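# Clip the netting's taped edge onto a hoop leg

## Task

Using either of the two pegs, clamp the taped edge of the netting onto the leg nearer the robot of the middle hoop on the right (right as the robot sees it). The peg must sit perpendicular to that leg, with the leg deep between its jaws, and at the spot where the jaws bite, the tape has to span the full jaw width on each side.

## Robot and tools

ROBOT. Two arms. left_arm carries a left hand; its base is near (-0.050, +0.512, 0) m. right_arm carries a right hand; its base is near (0, -0.510, 0) m. Each hand has index, middle and ring fingers plus a thumb. A rigid mast sticks out at the wrist on the palm side and can strike things.

FRAMES. The scene frame has its origin at table height, halfway between the two bases. +x points out over the table away from the robot, +y points toward left_arm, and +z points up. Image left and right do not match the arm names. Positions, quaternions (wxyz) and velocities in results use this frame. Command offsets use the axes of the arm's own current Hand target. For the right hand, those hand-point axes are: +z along the straight fingers toward the tips, +y out of the palm face (the face itself sits at y = -0.062), and +x across the palm away from the thumb. The left hand mirrors this, so its +x points toward the thumb.

ROW OF 48 NUMBERS. Every row is one list covering both arms, with each value in [-1, 1], in this order:
- left dx, dy, dz, rx, ry, rz;
- left motors: index_abd, index_mcp, index_pip, index_dip, middle_abd, middle_mcp, middle_pip, middle_dip, ring_abd, ring_mcp, ring_pip, ring_dip, thumb_cmc, thumb_axl, thumb_mcp, thumb_ipl;
- left current_limit, speed;
- then the same 24 numbers for the right arm.

POSE NUMBERS. The six pose numbers are an offset, not a pose. They count from the Hand target as it was when the action or move began. 1.0 equals 0.6 m of travel or 180 degrees of turn. rx, ry, rz form a single rotation vector. Rows inside one action do not build on each other. A new call starts from whatever the Hand target is at that moment, so sending the same offset again moves the hand further. Six zeros re-request the current Hand target. If the hand settles short of it, send the missing distance as an extra offset. The controller limits each step's commanded turn to 32 degrees from the measured orientation.

MOTOR NUMBERS. These are absolute goal angles, scaled between each hinge's two stops. A 0 is a real goal, not a way of saying 'leave it'. To keep a hand as it is, copy back its hand_goal, hand_current_limit and hand_speed. Moving toward -1 bends the finger toward the palm. The straight values are _abd 0, _mcp +0.75, _pip +0.58, _dip +0.70, thumb_cmc +0.71, thumb_axl +0.68, thumb_mcp +0.23, thumb_ipl +0.17. Those same values give the open hand.

CURRENT AND SPEED. current_limit maps -1..+1 onto a current cap of 0..550 mA, with a floor of 11 mA. speed sets hinge speed at (speed+1)/2 of 8.5 rad/s. Both start at +0.4 and -0.6.

TOOLS.
- execute_actions(actions, cameras): actions is a list of actions. Each action holds up to 15 rows, one per 1/30 s step, and a shorter action repeats its final row. cameras takes names, ["all"] or []. An empty actions list returns images by default.
- move(target, speed, blend, stop_force, zero, blocking, cameras): moves hand points in straight lines toward target. target is a single 48-number row or a list of up to 15 rows, and every row's offsets count from the same starting Hand targets.
  - speed: m/s, 0.002 to 3.6, default 0.25; turning is capped at twice that value in rad/s. Give one value, or one per target.
  - blend: corner rounding in metres.
  - stop_force: newtons, 3 to 120, one value for both arms. An arm's path stops when it feels that much push. It is not reliable while the hand rotates. Omit it when backing off a contact.
  - zero: true re-zeroes the force reading first.
  - blocking: false cannot be combined with stop_force.
  Paths do not avoid obstacles and stop after 10 s. The result adds a move: line reporting done, off_target, moving, held or fault, plus limits=paced or limits=held.
- wait(seconds 0 to 10, cameras): keeps the last commands running.
- stop(cameras): brakes a running move.
- zoom_image(camera, region [x0, y0, x1, y1]): pixel box of at most 504x504 from one of the newest images. Cameras are cam_high, cam_low, cam_front, cam_level, cam_over, cam_left_wrist, cam_right_wrist, each 672x504.
- zero_wrist_force(arm): arm is left_arm or right_arm.
- finished_scene(scene 1): ends the scene; the result must hold with the robot let go.

RESULTS.
- Per arm: end_effector_position, end_effector_quat_wxyz, velocities and Hand target, the pose that later offsets count from.
- Joint velocities may read 'within noise'.
- Joint positions and torques; torque sign is positive toward a larger joint angle.
- hand_goal, hand_measured, hand_current_ma and hand_state, each in motor order. hand_state is one of moving, goal, blocked or overload.
- Wrist force and Wrist torque in the end effector's axes, plus a line giving the peak since the previous result.
- Extra lines such as MOTOR HOT, HAND FAULT or OVER-TEMPERATURE FAULT. After a HAND FAULT, any further calls already sent in that reply are skipped.

AVOID.
- Letting anything leave the table: that fails the task.
- Hitting fixed or heavy objects hard.
- Any contact between the two arms, including one hand closing on the other's fingers.
- Fast impacts, or targets placed beyond a firm contact. Roughly 150 N of outside force, or the joint load limits, stops that arm for 10 s. The wrist joints are the weak ones, at about 21 to 23 N m.
- Motor current at or above 495 mA for 5 s, which shuts that motor down.
- Long stretched-out holds, which overheat the motors.
- Paths that pass near an arm's own base.
- Releasing parts while they are still moving.

Each tool is called after ">>>" as name([rows], argument=value, ...), one row to a line, values as JSON.

## Session

>>> execute_actions(actions=[], cameras=["all"])

Scene clock: 0.00 s.
left_arm: end_effector_position=(+0.0143, +0.2396, +0.1859) hand_goal=(+0.000, +0.754, +0.576, +0.696, +0.000, +0.754, +0.576, +0.696, +0.000, +0.754, +0.576, +0.696, +0.714, +0.678, +0.226, +0.168) hand_measured=(+0.000, +0.754, +0.576, +0.696, +0.000, +0.754, +0.576, +0.696, +0.000, +0.754, +0.576, +0.696, +0.714, +0.678, +0.226, +0.168) hand_current_ma=(+0, +0, +0, +0, +0, +0, +0, +0, +0, +0, +0, +0, +0, +0, +0, +0) hand_state=(goal, goal, goal, goal, goal, goal, goal, goal, goal, goal, goal, goal, goal, goal, goal, goal) hand_current_limit=0.40 hand_speed=-0.60 end_effector_quat_wxyz=(-0.367, -0.284, +0.866, -0.185) | right_arm: end_effector_position=(+0.5908, -0.1128, +0.3135) hand_goal=(+0.000, +0.754, +0.576, +0.696, +0.000, +0.754, +0.576, +0.696, +0.000, +0.754, +0.576, +0.696, +0.714, +0.678, +0.226, +0.168) hand_measured=(+0.000, +0.754, +0.576, +0.696, +0.000, +0.754, +0.576, +0.696, +0.000, +0.754, +0.576, +0.696, +0.714, +0.678, +0.226, +0.168) hand_current_ma=(+0, +0, +0, +0, +0, +0, +0, +0, +0, +0, +0, +0, +0, +0, +0, +0) hand_state=(goal, goal, goal, goal, goal, goal, goal, goal, goal, goal, goal, goal, goal, goal, goal, goal) hand_current_limit=0.40 hand_speed=-0.60 end_effector_quat_wxyz=(-0.027, +0.651, +0.756, +0.062)
Joint positions: left_arm=[2.861 -1.254 -2.385 -1.584 0.861 -2.282] | right_arm=[0.436 -1.289 1.394 -1.768 -1.471 0.292]
Joint velocities: within noise
Joint torques (N m): no reading
Wrist force (N): no reading
Wrist torque (N m): no reading
Wrist force, peak (N): no reading
Hand target: left_arm +0.0143, +0.2396, +0.1859; -0.367, -0.284, +0.866, -0.185 | right_arm +0.5908, -0.1128, +0.3135; -0.027, +0.651, +0.756, +0.062

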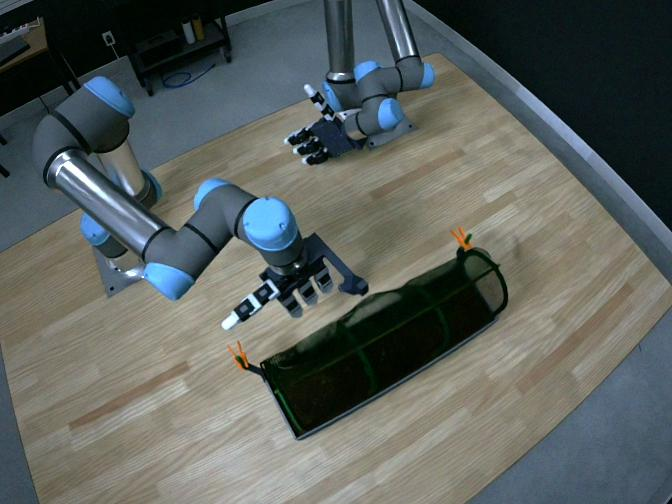

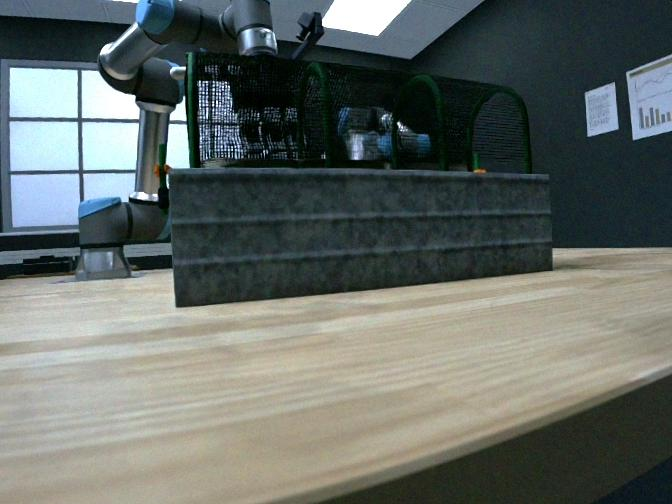

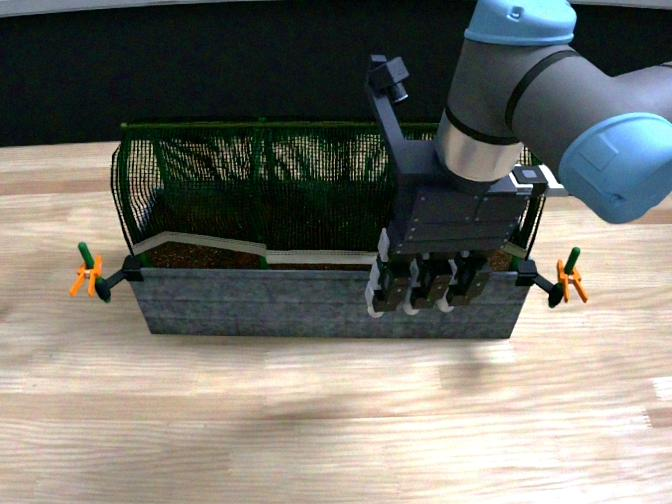

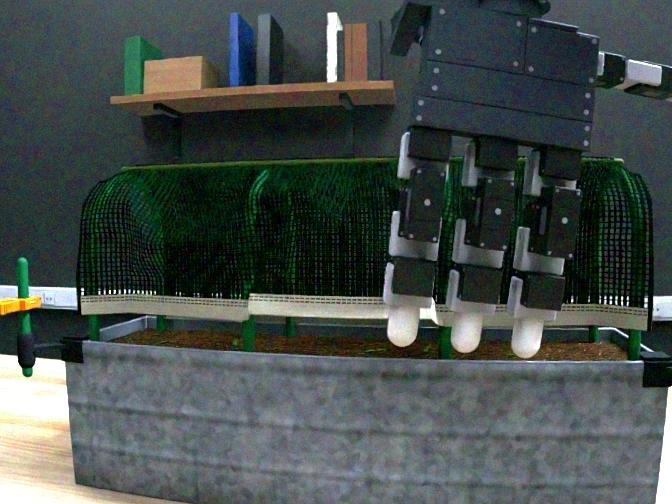

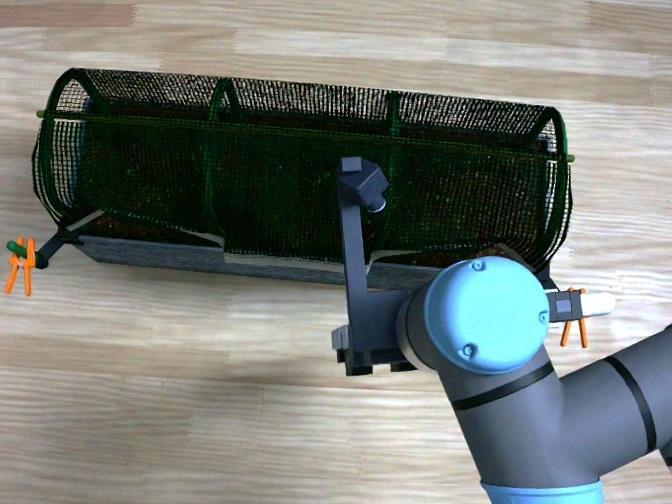

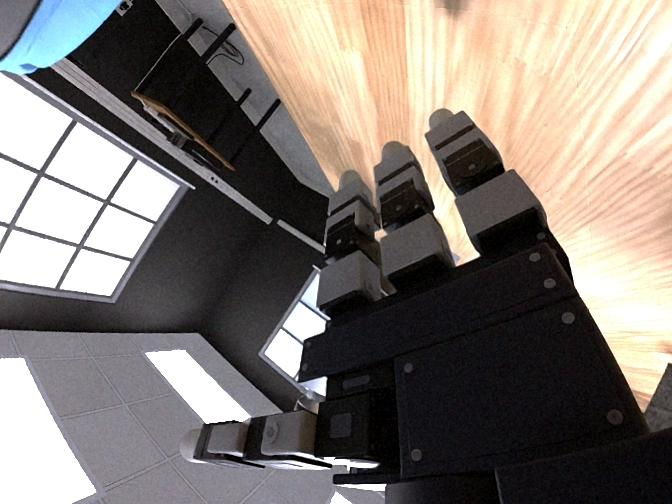

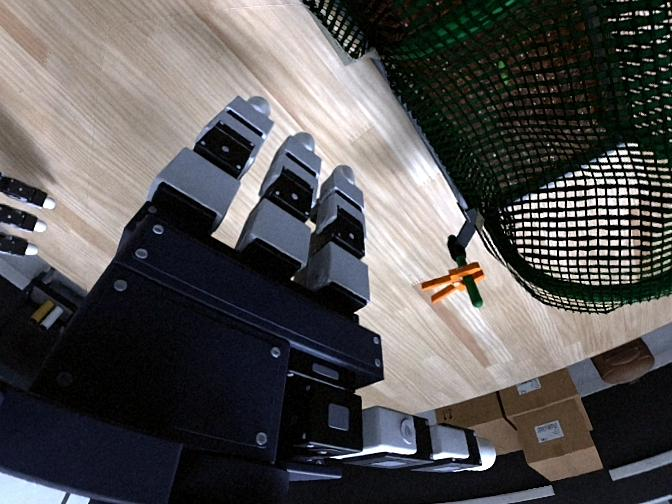

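>>> zoom_image(camera="cam_level", region=[0, 230, 252, 420])

>>> zoom_image(camera="cam_front", region=[500, 180, 672, 310])

>>> zoom_image(camera="cam_right_wrist", region=[400, 170, 540, 330])

>>> zoom_image(camera="cam_front", region=[100, 110, 400, 340])

Scaled by 2.000 from the camera's 672x504 image, which has a finer 960x720 frame.

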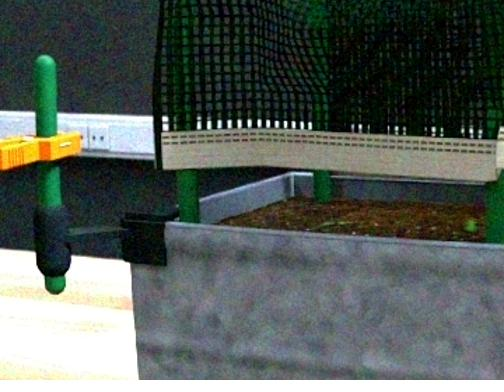

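Scaled by 2.930 from the camera's 672x504 image, which has a finer 960x720 frame.

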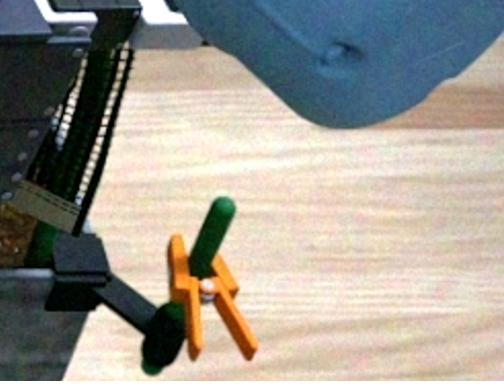

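Scaled by 3.150 from the camera's 672x504 image, which has a finer 960x720 frame.

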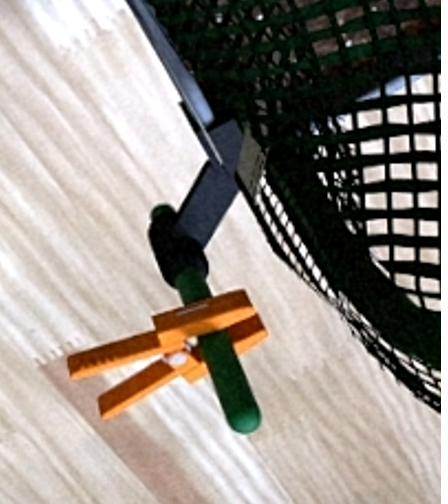

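Scaled by 1.680 from the camera's 672x504 image, which has a finer 960x720 frame.

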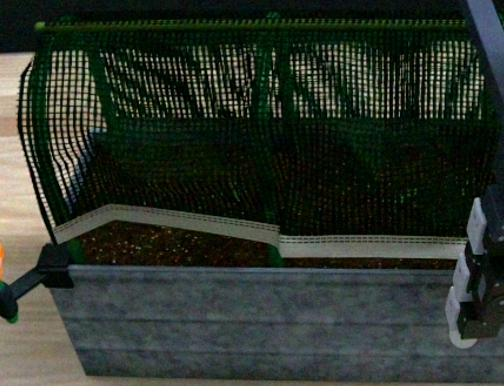

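>>> move(target=[0,0,0,0,0,0, 0,0.754,0.576,0.696,0,0.754,0.576,0.696,0,0.754,0.576,0.696,0.714,0.678,0.226,0.168,0.4,-0.6, -0.4057,-0.4615,-0.1443,0,0,0, 0,0.754,0.576,0.696,0,0.754,0.576,0.696,0,0.754,0.576,0.696,0.714,0.678,0.226,0.168,0.4,-0.6], speed=0.3, cameras=["cam_front","cam_level","cam_over","cam_high","cam_right_wrist","cam_low"])

Scene clock: 83.90 s.
left_arm: end_effector_position=(+0.0143, +0.2396, +0.1859) hand_goal=(+0.000, +0.754, +0.576, +0.696, +0.000, +0.754, +0.576, +0.696, +0.000, +0.754, +0.576, +0.696, +0.714, +0.678, +0.226, +0.168) hand_measured=(+0.000, +0.754, +0.576, +0.696, +0.000, +0.754, +0.576, +0.696, +0.000, +0.754, +0.576, +0.696, +0.714, +0.678, +0.226, +0.168) hand_current_ma=(-1, -4, +4, +0, -1, -4, +4, +0, -1, -4, +4, +0, +1, -4, -4, -2) hand_state=(goal, goal, goal, goal, goal, goal, goal, goal, goal, goal, goal, goal, goal, goal, goal, goal) hand_current_limit=0.40 hand_speed=-0.60 end_effector_quat_wxyz=(-0.367, -0.284, +0.866, -0.185) | right_arm: end_effector_position=(+0.3504, -0.4026, +0.3532) hand_goal=(+0.000, +0.754, +0.576, +0.696, +0.000, +0.754, +0.576, +0.696, +0.000, +0.754, +0.576, +0.696, +0.714, +0.678, +0.226, +0.168) hand_measured=(+0.000, +0.754, +0.576, +0.696, +0.000, +0.754, +0.576, +0.696, +0.000, +0.754, +0.576, +0.696, +0.716, +0.678, +0.222, +0.168) hand_current_ma=(+0, +0, +1, +0, +0, +0, +1, +0, +0, +0, +1, +0, +1, -1, -5, +0) hand_state=(goal, goal, goal, goal, goal, goal, goal, goal, goal, goal, goal, goal, goal, goal, goal, goal) hand_current_limit=0.40 hand_speed=-0.60 end_effector_quat_wxyz=(-0.027, +0.651, +0.756, +0.062)
Joint positions: left_arm=[2.861 -1.254 -2.385 -1.584 0.861 -2.282] | right_arm=[-0.188 -2.206 2.02 -1.402 -1.436 -0.335]
Joint torques (N m): left_arm=[-0.13 5.76 19.47 1.05 -0.99 0.07] | right_arm=[-8.51 -5.36 -32.32 -1.65 -0.92 -1.27]
Wrist force (N): left_arm=[-0.2 0.1 -0.1] | right_arm=[0.2 -0.3 0.1]
Wrist torque (N m): left_arm=[0.01 0.02 -0.02] | right_arm=[-0.02 -0.05 0.05]
Wrist force, peak (N): left_arm=[0.0 -0.2 -0.7] | right_arm=[-0.2 -3.3 -3.9]
Hand target: left_arm +0.0143, +0.2396, +0.1859; -0.367, -0.284, +0.866, -0.185 | right_arm +0.3503, -0.4026, +0.3533; -0.027, +0.651, +0.756, +0.062
Off the commanded pose: left_arm 0.000 m, 0 deg | right_arm 0.000 m, 0 deg.
move: done
Images, in order (width x height): cam_high 672x504, cam_low 672x504, cam_front 672x504, cam_level 672x504, cam_over 672x504, cam_right_wrist 672x504.

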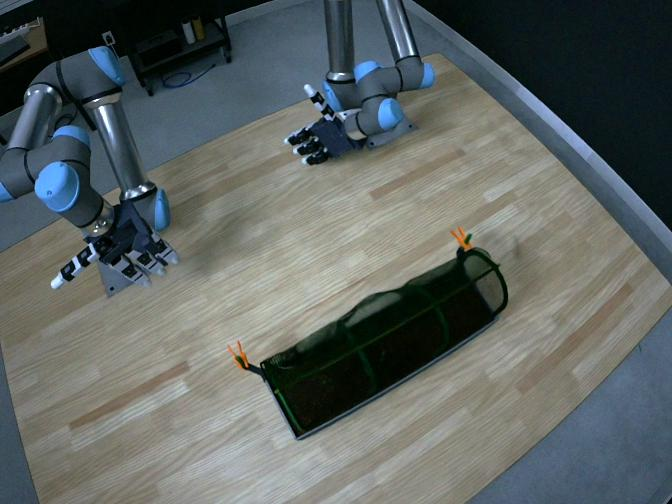

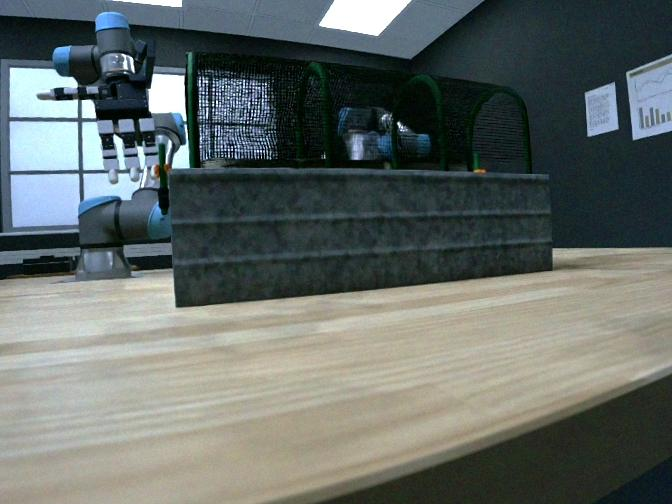

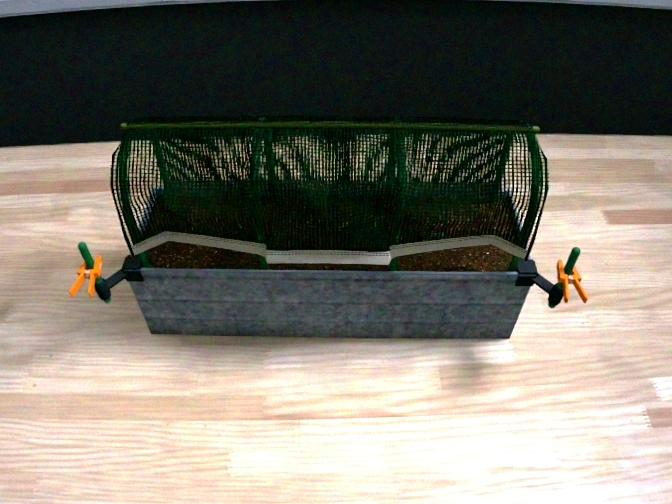

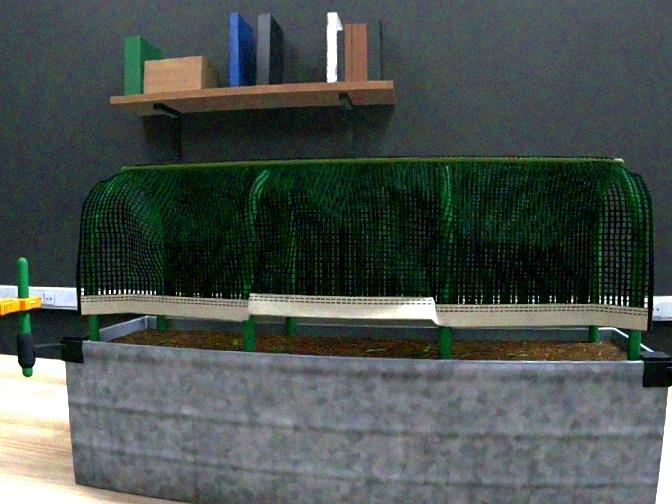

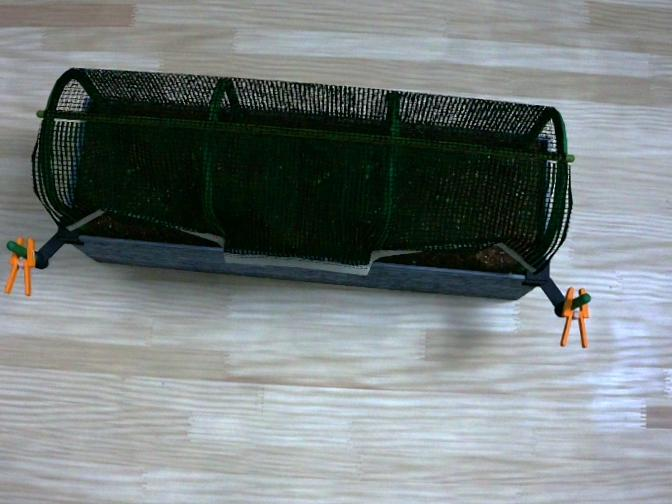

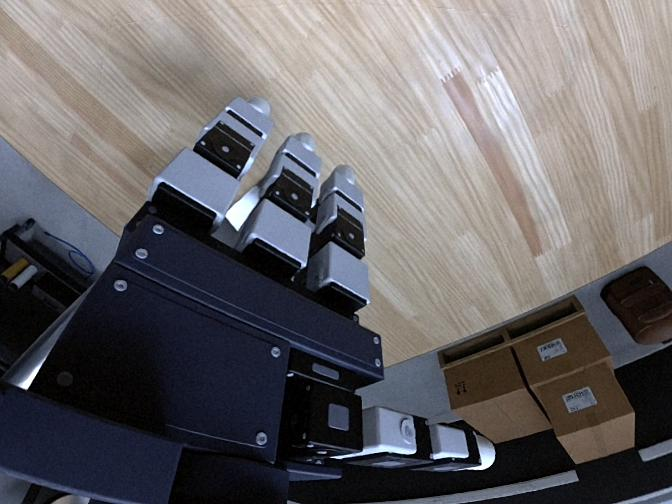

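>>> zoom_image(camera="cam_front", region=[330, 200, 610, 350])

>>> zoom_image(camera="cam_level", region=[372, 230, 672, 420])

>>> zoom_image(camera="cam_over", region=[330, 190, 610, 370])

>>> zoom_image(camera="cam_over", region=[530, 260, 630, 360])

>>> zoom_image(camera="cam_front", region=[510, 230, 610, 320])

Scaled by 1.800 from the camera's 672x504 image, which has a finer 960x720 frame.

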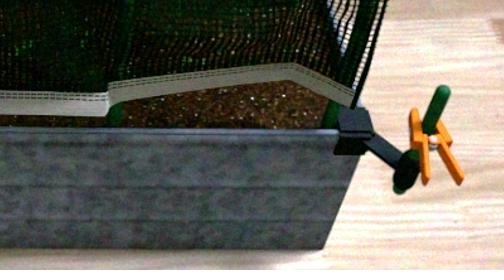

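Scaled by 1.680 from the camera's 672x504 image, which has a finer 960x720 frame.

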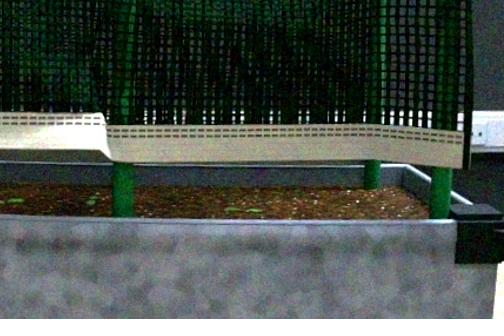

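Scaled by 1.800 from the camera's 672x504 image, which has a finer 960x720 frame.

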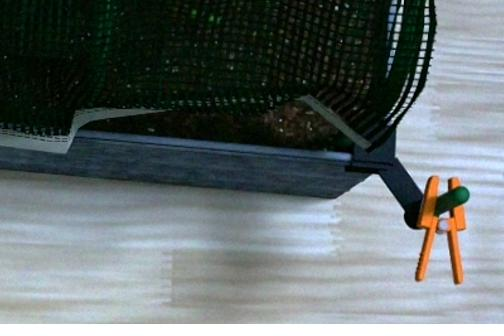

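Scaled by 5.040 from the camera's 672x504 image, which has a finer 960x720 frame.

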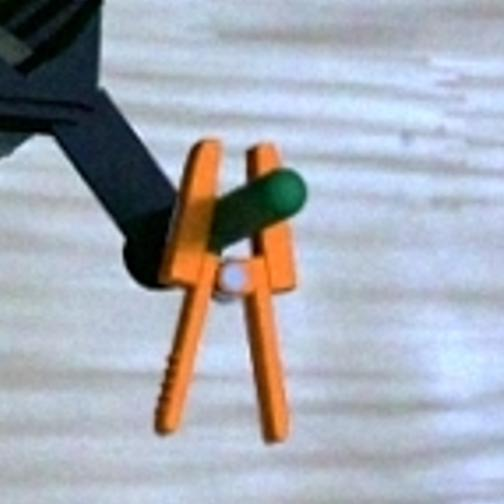

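Scaled by 5.040 from the camera's 672x504 image, which has a finer 960x720 frame.

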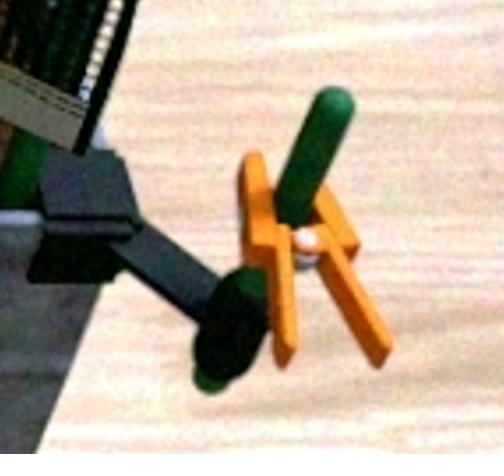

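>>> move(target=[0,0,0,0,0,0, 0,0.754,0.576,0.696,0,0.754,0.576,0.696,0,0.754,0.576,0.696,0.714,0.678,0.226,0.168,0.4,-0.6, 0.0978,0.0973,0.0513,-0.0244,0.459,0.0487, 0,-0.137,0.285,0.623,0,0.754,0.576,0.696,0,0.754,0.576,0.696,-0.514,0.678,-0.169,0.546,0.4,-0.7], speed=0.3, cameras=["cam_front","cam_level","cam_over","cam_high","cam_right_wrist"])

Scene clock: 249.07 s.
left_arm: end_effector_position=(+0.0143, +0.2396, +0.1859) hand_goal=(+0.000, +0.754, +0.576, +0.696, +0.000, +0.754, +0.576, +0.696, +0.000, +0.754, +0.576, +0.696, +0.714, +0.678, +0.226, +0.168) hand_measured=(+0.000, +0.754, +0.576, +0.696, +0.000, +0.754, +0.576, +0.696, +0.000, +0.754, +0.576, +0.696, +0.714, +0.678, +0.226, +0.168) hand_current_ma=(-1, -4, +4, +0, -1, -4, +4, +0, -1, -4, +4, +0, +1, -4, -4, -2) hand_state=(goal, goal, goal, goal, goal, goal, goal, goal, goal, goal, goal, goal, goal, goal, goal, goal) hand_current_limit=0.40 hand_speed=-0.60 end_effector_quat_wxyz=(-0.367, -0.284, +0.866, -0.185) | right_arm: end_effector_position=(+0.4004, -0.3326, +0.3333) hand_goal=(+0.000, -0.136, +0.286, +0.624, +0.000, +0.754, +0.576, +0.696, +0.000, +0.754, +0.576, +0.696, -0.514, +0.678, -0.168, +0.546) hand_measured=(+0.002, -0.134, +0.288, +0.626, +0.002, +0.754, +0.576, +0.696, +0.002, +0.754, +0.576, +0.696, -0.498, +0.678, -0.168, +0.544) hand_current_ma=(+1, +3, +3, +3, +2, +0, +1, +0, +2, +0, +1, +0, +33, +0, -1, -4) hand_state=(goal, goal, goal, goal, goal, goal, goal, goal, goal, goal, goal, goal, goal, goal, goal, goal) hand_current_limit=0.40 hand_speed=-0.70 end_effector_quat_wxyz=(+0.500, -0.500, -0.500, -0.500) end_effector_velocity=(+0.000, +0.000, +0.001) end_effector_angular_velocity=(+0.001, -0.004, +0.000)
Joint positions: left_arm=[2.861 -1.254 -2.385 -1.584 0.861 -2.282] | right_arm=[-0.595 -1.763 2.085 -0.321 -0.594 -1.573]
Joint velocities: left_arm=[within noise] | right_arm=[-0.001 0 -0.001 0.002 -0.001 -0.005]
Joint torques (N m): left_arm=[0.62 7.22 18.86 1.26 -0.98 0.55] | right_arm=[-8.03 -6.24 -26.3 2.09 0.8 -1.43]
Wrist force (N): left_arm=[-0.2 0.0 0.0] | right_arm=[1.0 -0.7 0.8]
Wrist torque (N m): left_arm=[0.00 0.02 -0.01] | right_arm=[-0.46 0.08 0.48]
Wrist force, peak (N): left_arm=[-0.1 0.2 -0.6] | right_arm=[2.8 -0.4 -0.3]
Hand target: left_arm +0.0143, +0.2396, +0.1859; -0.367, -0.284, +0.866, -0.185 | right_arm +0.4004, -0.3327, +0.3334; +0.500, -0.500, -0.500, -0.501
Off the commanded pose: left_arm 0.000 m, 0 deg | right_arm 0.000 m, 0 deg.
move: done
Images, in order (width x height): cam_high 672x504, cam_front 672x504, cam_level 672x504, cam_over 672x504, cam_right_wrist 672x504.

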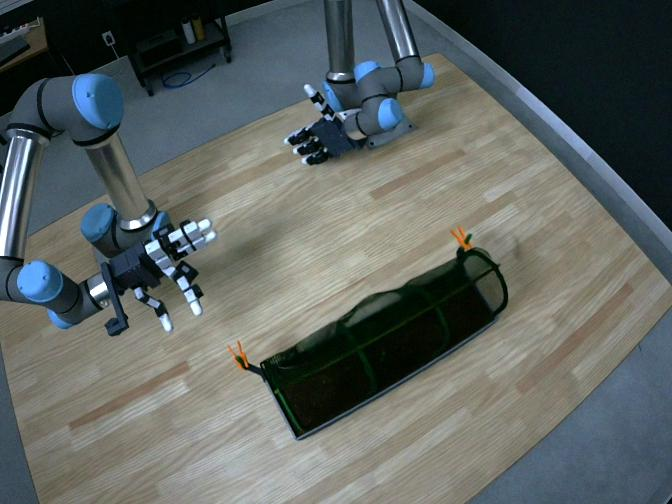

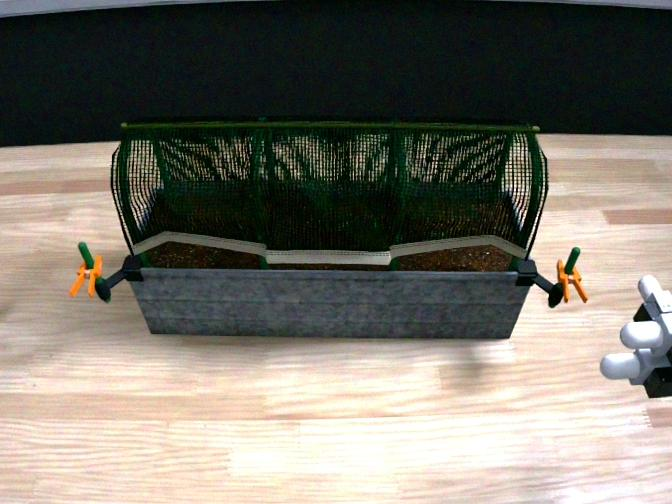

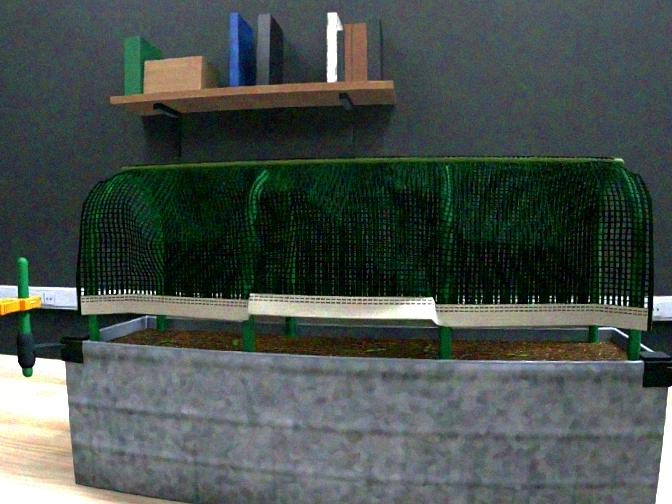

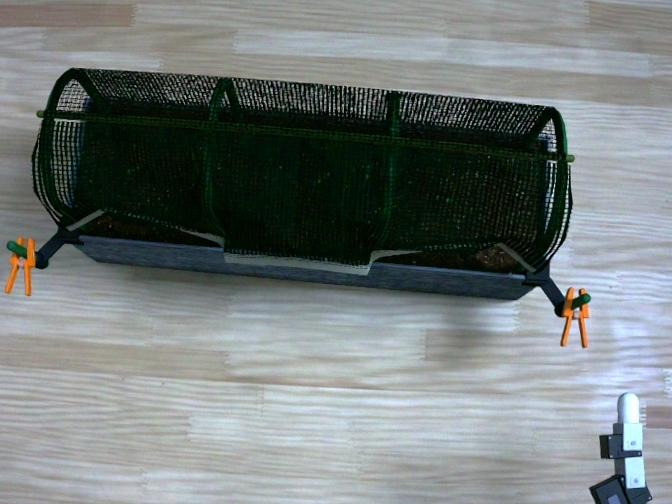

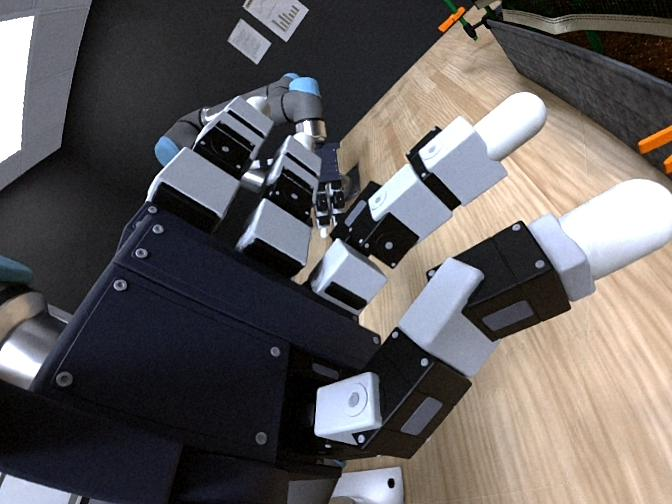

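>>> move(target=[0,0,0,0,0,0, 0,0.754,0.576,0.696,0,0.754,0.576,0.696,0,0.754,0.576,0.696,0.714,0.678,0.226,0.168,0.4,-0.6, -0.0667,-0.01,0.0917,0,0,0, 0,-0.137,0.285,0.623,0,0.754,0.576,0.696,0,0.754,0.576,0.696,-0.514,0.678,-0.169,0.546,0.4,-0.7], speed=0.2, cameras=["cam_front","cam_over","cam_low","cam_level","cam_right_wrist"])

>>> zoom_image(camera="cam_right_wrist", region=[370, 0, 672, 250])

>>> zoom_image(camera="cam_over", region=[510, 250, 672, 420])

>>> zoom_image(camera="cam_front", region=[500, 220, 672, 400])

Scene clock: 301.83 s.
left_arm: end_effector_position=(+0.0143, +0.2396, +0.1859) hand_goal=(+0.000, +0.754, +0.576, +0.696, +0.000, +0.754, +0.576, +0.696, +0.000, +0.754, +0.576, +0.696, +0.714, +0.678, +0.226, +0.168) hand_measured=(+0.000, +0.754, +0.576, +0.696, +0.000, +0.754, +0.576, +0.696, +0.000, +0.754, +0.576, +0.696, +0.714, +0.678, +0.226, +0.168) hand_current_ma=(-1, -4, +4, +0, -1, -4, +4, +0, -1, -4, +4, +0, +1, -4, -4, -2) hand_state=(goal, goal, goal, goal, goal, goal, goal, goal, goal, goal, goal, goal, goal, goal, goal, goal) hand_current_limit=0.40 hand_speed=-0.60 end_effector_quat_wxyz=(-0.367, -0.284, +0.866, -0.185) | right_arm: end_effector_position=(+0.3945, -0.2776, +0.2934) hand_goal=(+0.000, -0.136, +0.286, +0.624, +0.000, +0.754, +0.576, +0.696, +0.000, +0.754, +0.576, +0.696, -0.514, +0.678, -0.168, +0.546) hand_measured=(+0.002, -0.134, +0.288, +0.626, +0.002, +0.754, +0.576, +0.696, +0.002, +0.754, +0.576, +0.696, -0.498, +0.678, -0.168, +0.544) hand_current_ma=(+1, +2, +2, +3, +2, +0, +1, +0, +2, +0, +1, +0, +33, +0, -1, -3) hand_state=(goal, goal, goal, goal, goal, goal, goal, goal, goal, goal, goal, goal, goal, goal, goal, goal) hand_current_limit=0.40 hand_speed=-0.70 end_effector_quat_wxyz=(+0.500, -0.500, -0.500, -0.501)
Joint positions: left_arm=[2.861 -1.254 -2.385 -1.584 0.861 -2.282] | right_arm=[-0.437 -1.751 2.185 -0.432 -0.437 -1.574]
Joint torques (N m): left_arm=[-0.8 7.73 19.53 1.25 -1.4 0.4] | right_arm=[5.64 -19.86 -21.33 0.48 0.91 0.87]
Wrist force (N): left_arm=[-0.1 -0.2 -0.3] | right_arm=[0.9 -0.5 0.7]
Wrist torque (N m): left_arm=[0.00 0.01 -0.01] | right_arm=[-0.42 0.09 0.44]
Wrist force, peak (N): left_arm=[-0.4 0.5 -0.1] | right_arm=[1.6 0.1 -0.9]
Hand target: left_arm +0.0143, +0.2396, +0.1859; -0.367, -0.284, +0.866, -0.185 | right_arm +0.3945, -0.2776, +0.2934; +0.500, -0.500, -0.500, -0.501
Off the commanded pose: left_arm 0.000 m, 0 deg | right_arm 0.000 m, 0 deg.
move: done
Images, in order (width x height): cam_low 672x504, cam_front 672x504, cam_level 672x504, cam_over 672x504, cam_right_wrist 672x504.

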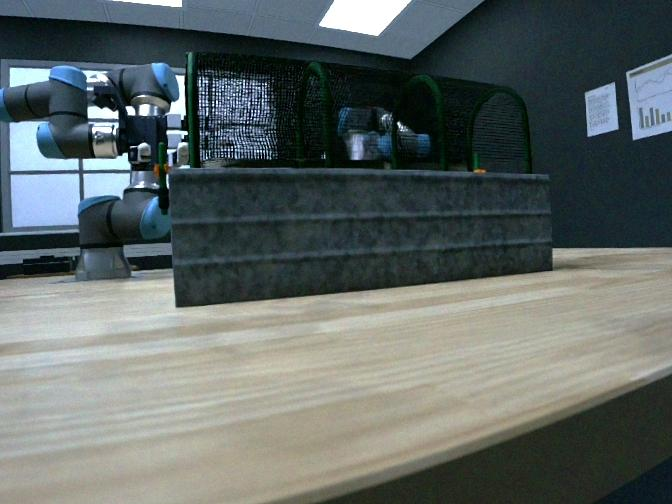

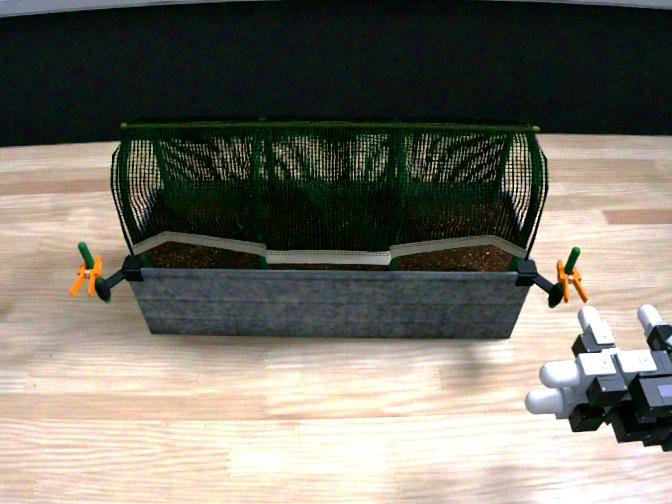

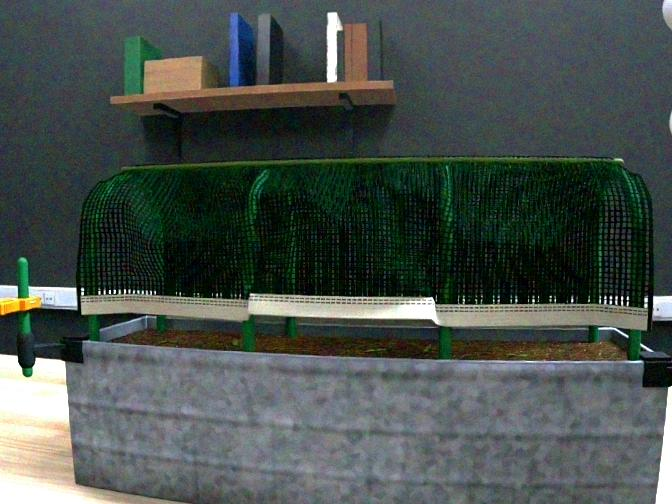

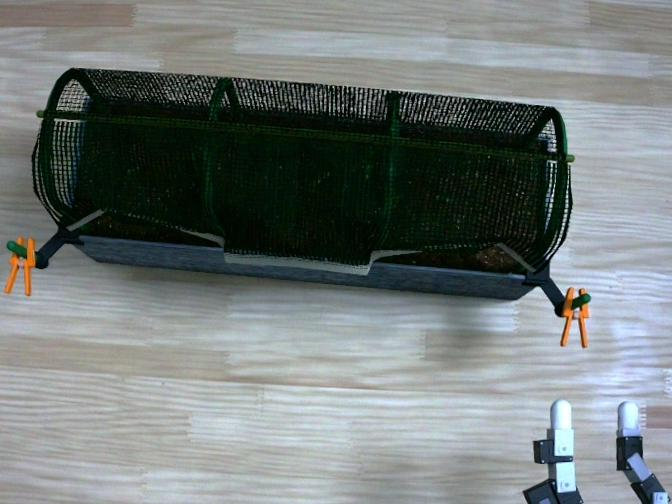

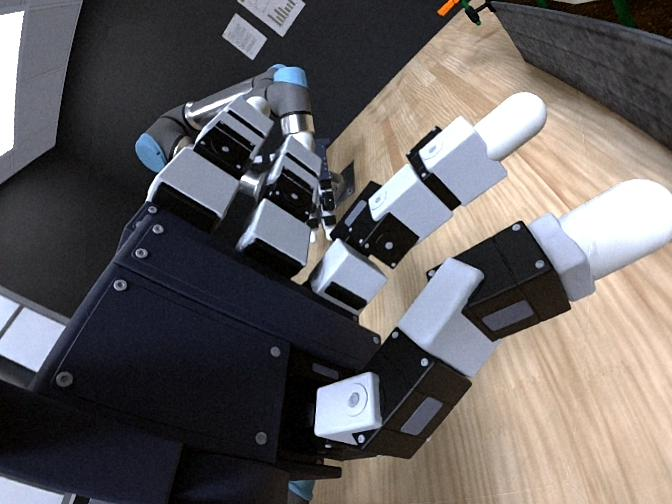

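Scaled by 1.669 from the camera's 672x504 image, which has a finer 960x720 frame.

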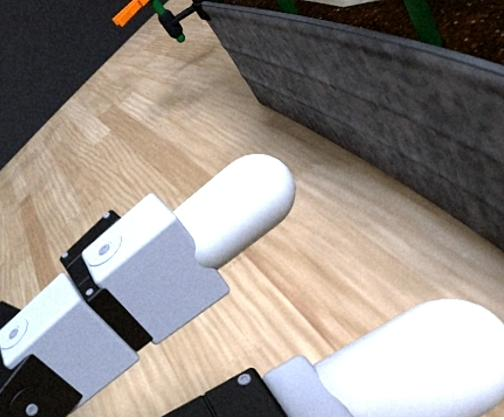

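Scaled by 2.965 from the camera's 672x504 image, which has a finer 960x720 frame.

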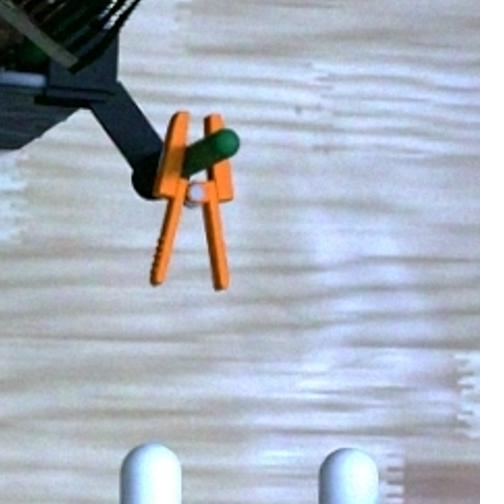

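Scaled by 2.800 from the camera's 672x504 image, which has a finer 960x720 frame.

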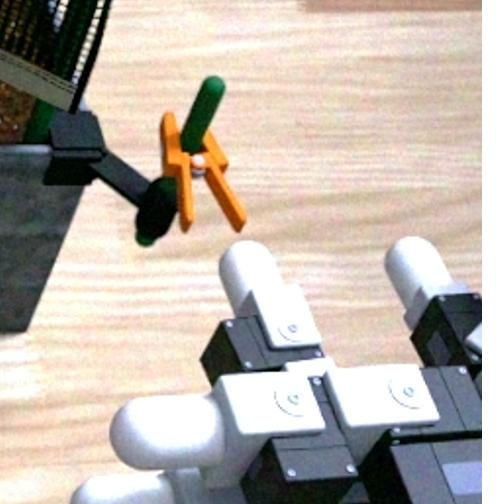

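>>> move(target=[0,0,0,0,0,0, 0,0.754,0.576,0.696,0,0.754,0.576,0.696,0,0.754,0.576,0.696,0.714,0.678,0.226,0.168,0.4,-0.6, -0.0333,0.0383,0.0383,-0.0278,0,0, 0,-0.137,0.285,0.623,0,0.754,0.576,0.696,0,0.754,0.576,0.696,-0.514,0.678,-0.169,0.546,0.4,-0.7], speed=0.15, cameras=["cam_front","cam_over","cam_low","cam_right_wrist","cam_high"])

>>> zoom_image(camera="cam_over", region=[510, 250, 672, 420])

>>> zoom_image(camera="cam_front", region=[500, 220, 672, 400])

>>> zoom_image(camera="cam_low", region=[70, 90, 240, 230])

>>> zoom_image(camera="cam_right_wrist", region=[370, 0, 672, 300])

Scene clock: 363.17 s.
left_arm: end_effector_position=(+0.0143, +0.2396, +0.1859) hand_goal=(+0.000, +0.754, +0.576, +0.696, +0.000, +0.754, +0.576, +0.696, +0.000, +0.754, +0.576, +0.696, +0.714, +0.678, +0.226, +0.168) hand_measured=(+0.000, +0.754, +0.576, +0.696, +0.000, +0.754, +0.576, +0.696, +0.000, +0.754, +0.576, +0.696, +0.714, +0.678, +0.226, +0.168) hand_current_ma=(-1, -4, +4, +0, -1, -4, +4, +0, -1, -4, +4, +0, +1, -4, -4, -2) hand_state=(goal, goal, goal, goal, goal, goal, goal, goal, goal, goal, goal, goal, goal, goal, goal, goal) hand_current_limit=0.40 hand_speed=-0.60 end_effector_quat_wxyz=(-0.367, -0.284, +0.866, -0.185) | right_arm: end_effector_position=(+0.4175, -0.2546, +0.2734) hand_goal=(+0.000, -0.136, +0.286, +0.624, +0.000, +0.754, +0.576, +0.696, +0.000, +0.754, +0.576, +0.696, -0.514, +0.678, -0.168, +0.546) hand_measured=(+0.002, -0.136, +0.288, +0.626, +0.002, +0.754, +0.576, +0.696, +0.002, +0.754, +0.576, +0.696, -0.498, +0.678, -0.168, +0.544) hand_current_ma=(+2, +1, +2, +3, +3, +0, +1, +0, +2, +0, +1, +0, +33, +0, -1, -3) hand_state=(goal, goal, goal, goal, goal, goal, goal, goal, goal, goal, goal, goal, goal, goal, goal, goal) hand_current_limit=0.40 hand_speed=-0.70 end_effector_quat_wxyz=(-0.478, +0.521, +0.477, +0.522)
Joint positions: left_arm=[2.861 -1.254 -2.385 -1.584 0.861 -2.282] | right_arm=[-0.33 -1.709 2.209 -0.495 -0.242 -1.576]
Joint torques (N m): left_arm=[0.55 6.33 18.42 1.25 -1.08 0.71] | right_arm=[-0.42 -19.84 -26.67 -0.07 1.06 0.63]
Wrist force (N): left_arm=[0.2 0.1 -0.2] | right_arm=[0.7 -0.5 0.6]
Wrist torque (N m): left_arm=[0.02 -0.03 0.01] | right_arm=[-0.40 0.10 0.40]
Wrist force, peak (N): left_arm=[0.0 -0.1 -0.5] | right_arm=[1.4 -1.7 1.0]
Hand target: left_arm +0.0143, +0.2396, +0.1859; -0.367, -0.284, +0.866, -0.185 | right_arm +0.4175, -0.2546, +0.2735; -0.478, +0.521, +0.477, +0.522
Off the commanded pose: left_arm 0.000 m, 0 deg | right_arm 0.000 m, 0 deg.
move: done
Images, in order (width x height): cam_high 672x504, cam_low 672x504, cam_front 672x504, cam_over 672x504, cam_right_wrist 672x504.

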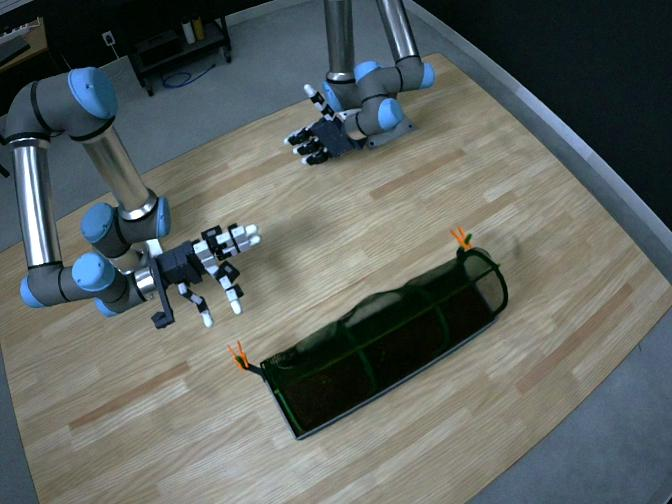

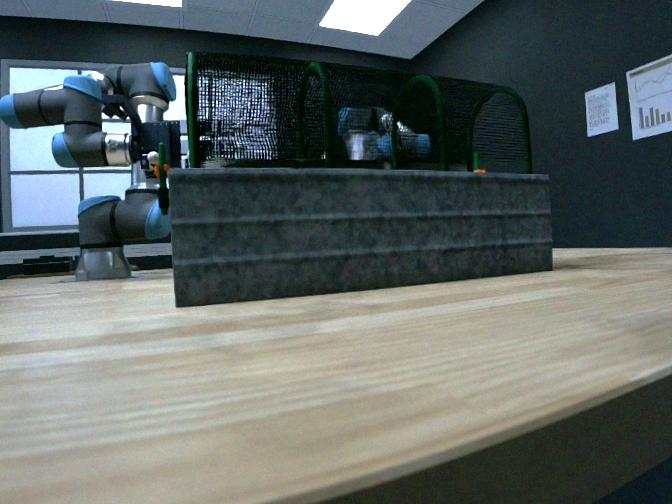

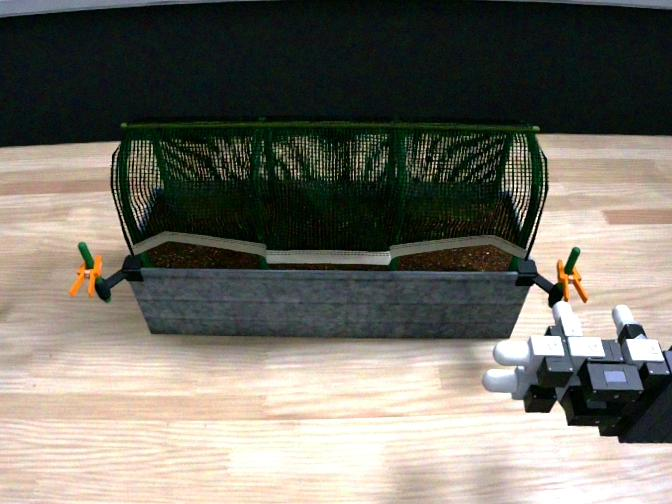

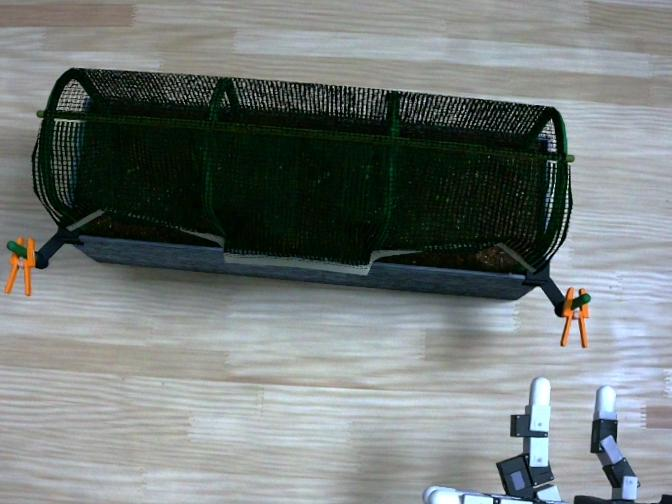

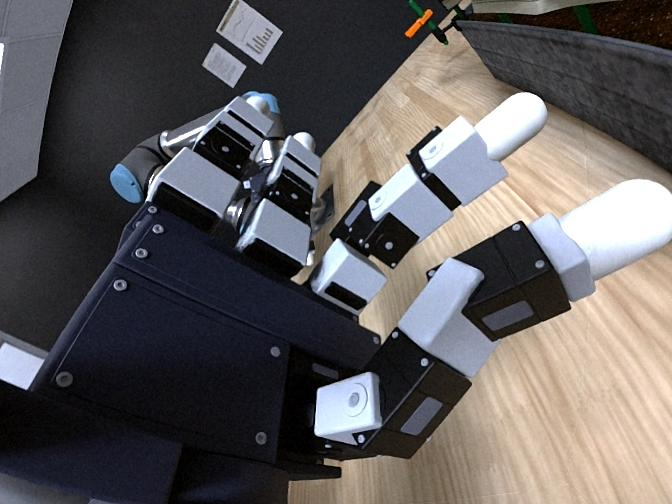

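Scaled by 2.965 from the camera's 672x504 image, which has a finer 960x720 frame.

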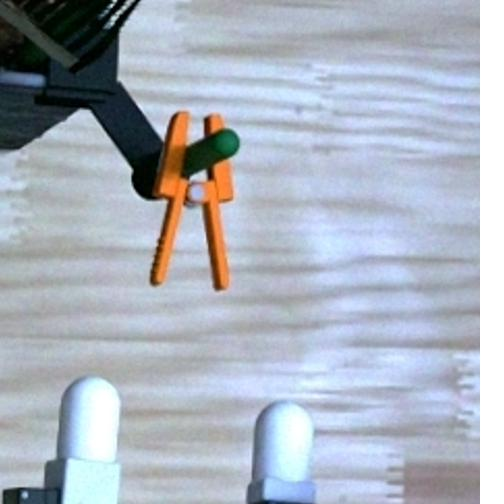

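Scaled by 2.800 from the camera's 672x504 image, which has a finer 960x720 frame.

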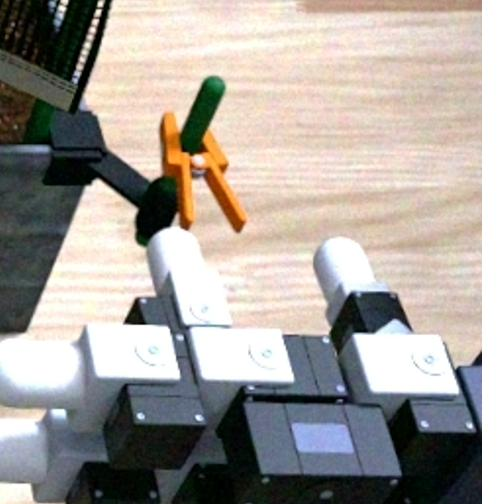

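Scaled by 2.965 from the camera's 672x504 image, which has a finer 960x720 frame.

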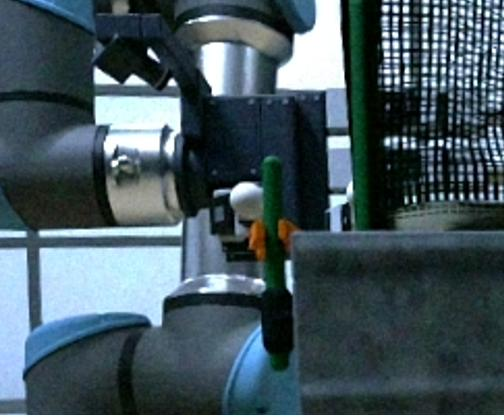

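Scaled by 1.669 from the camera's 672x504 image, which has a finer 960x720 frame.

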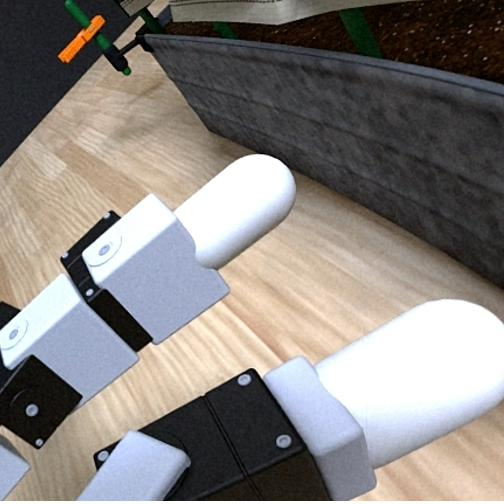

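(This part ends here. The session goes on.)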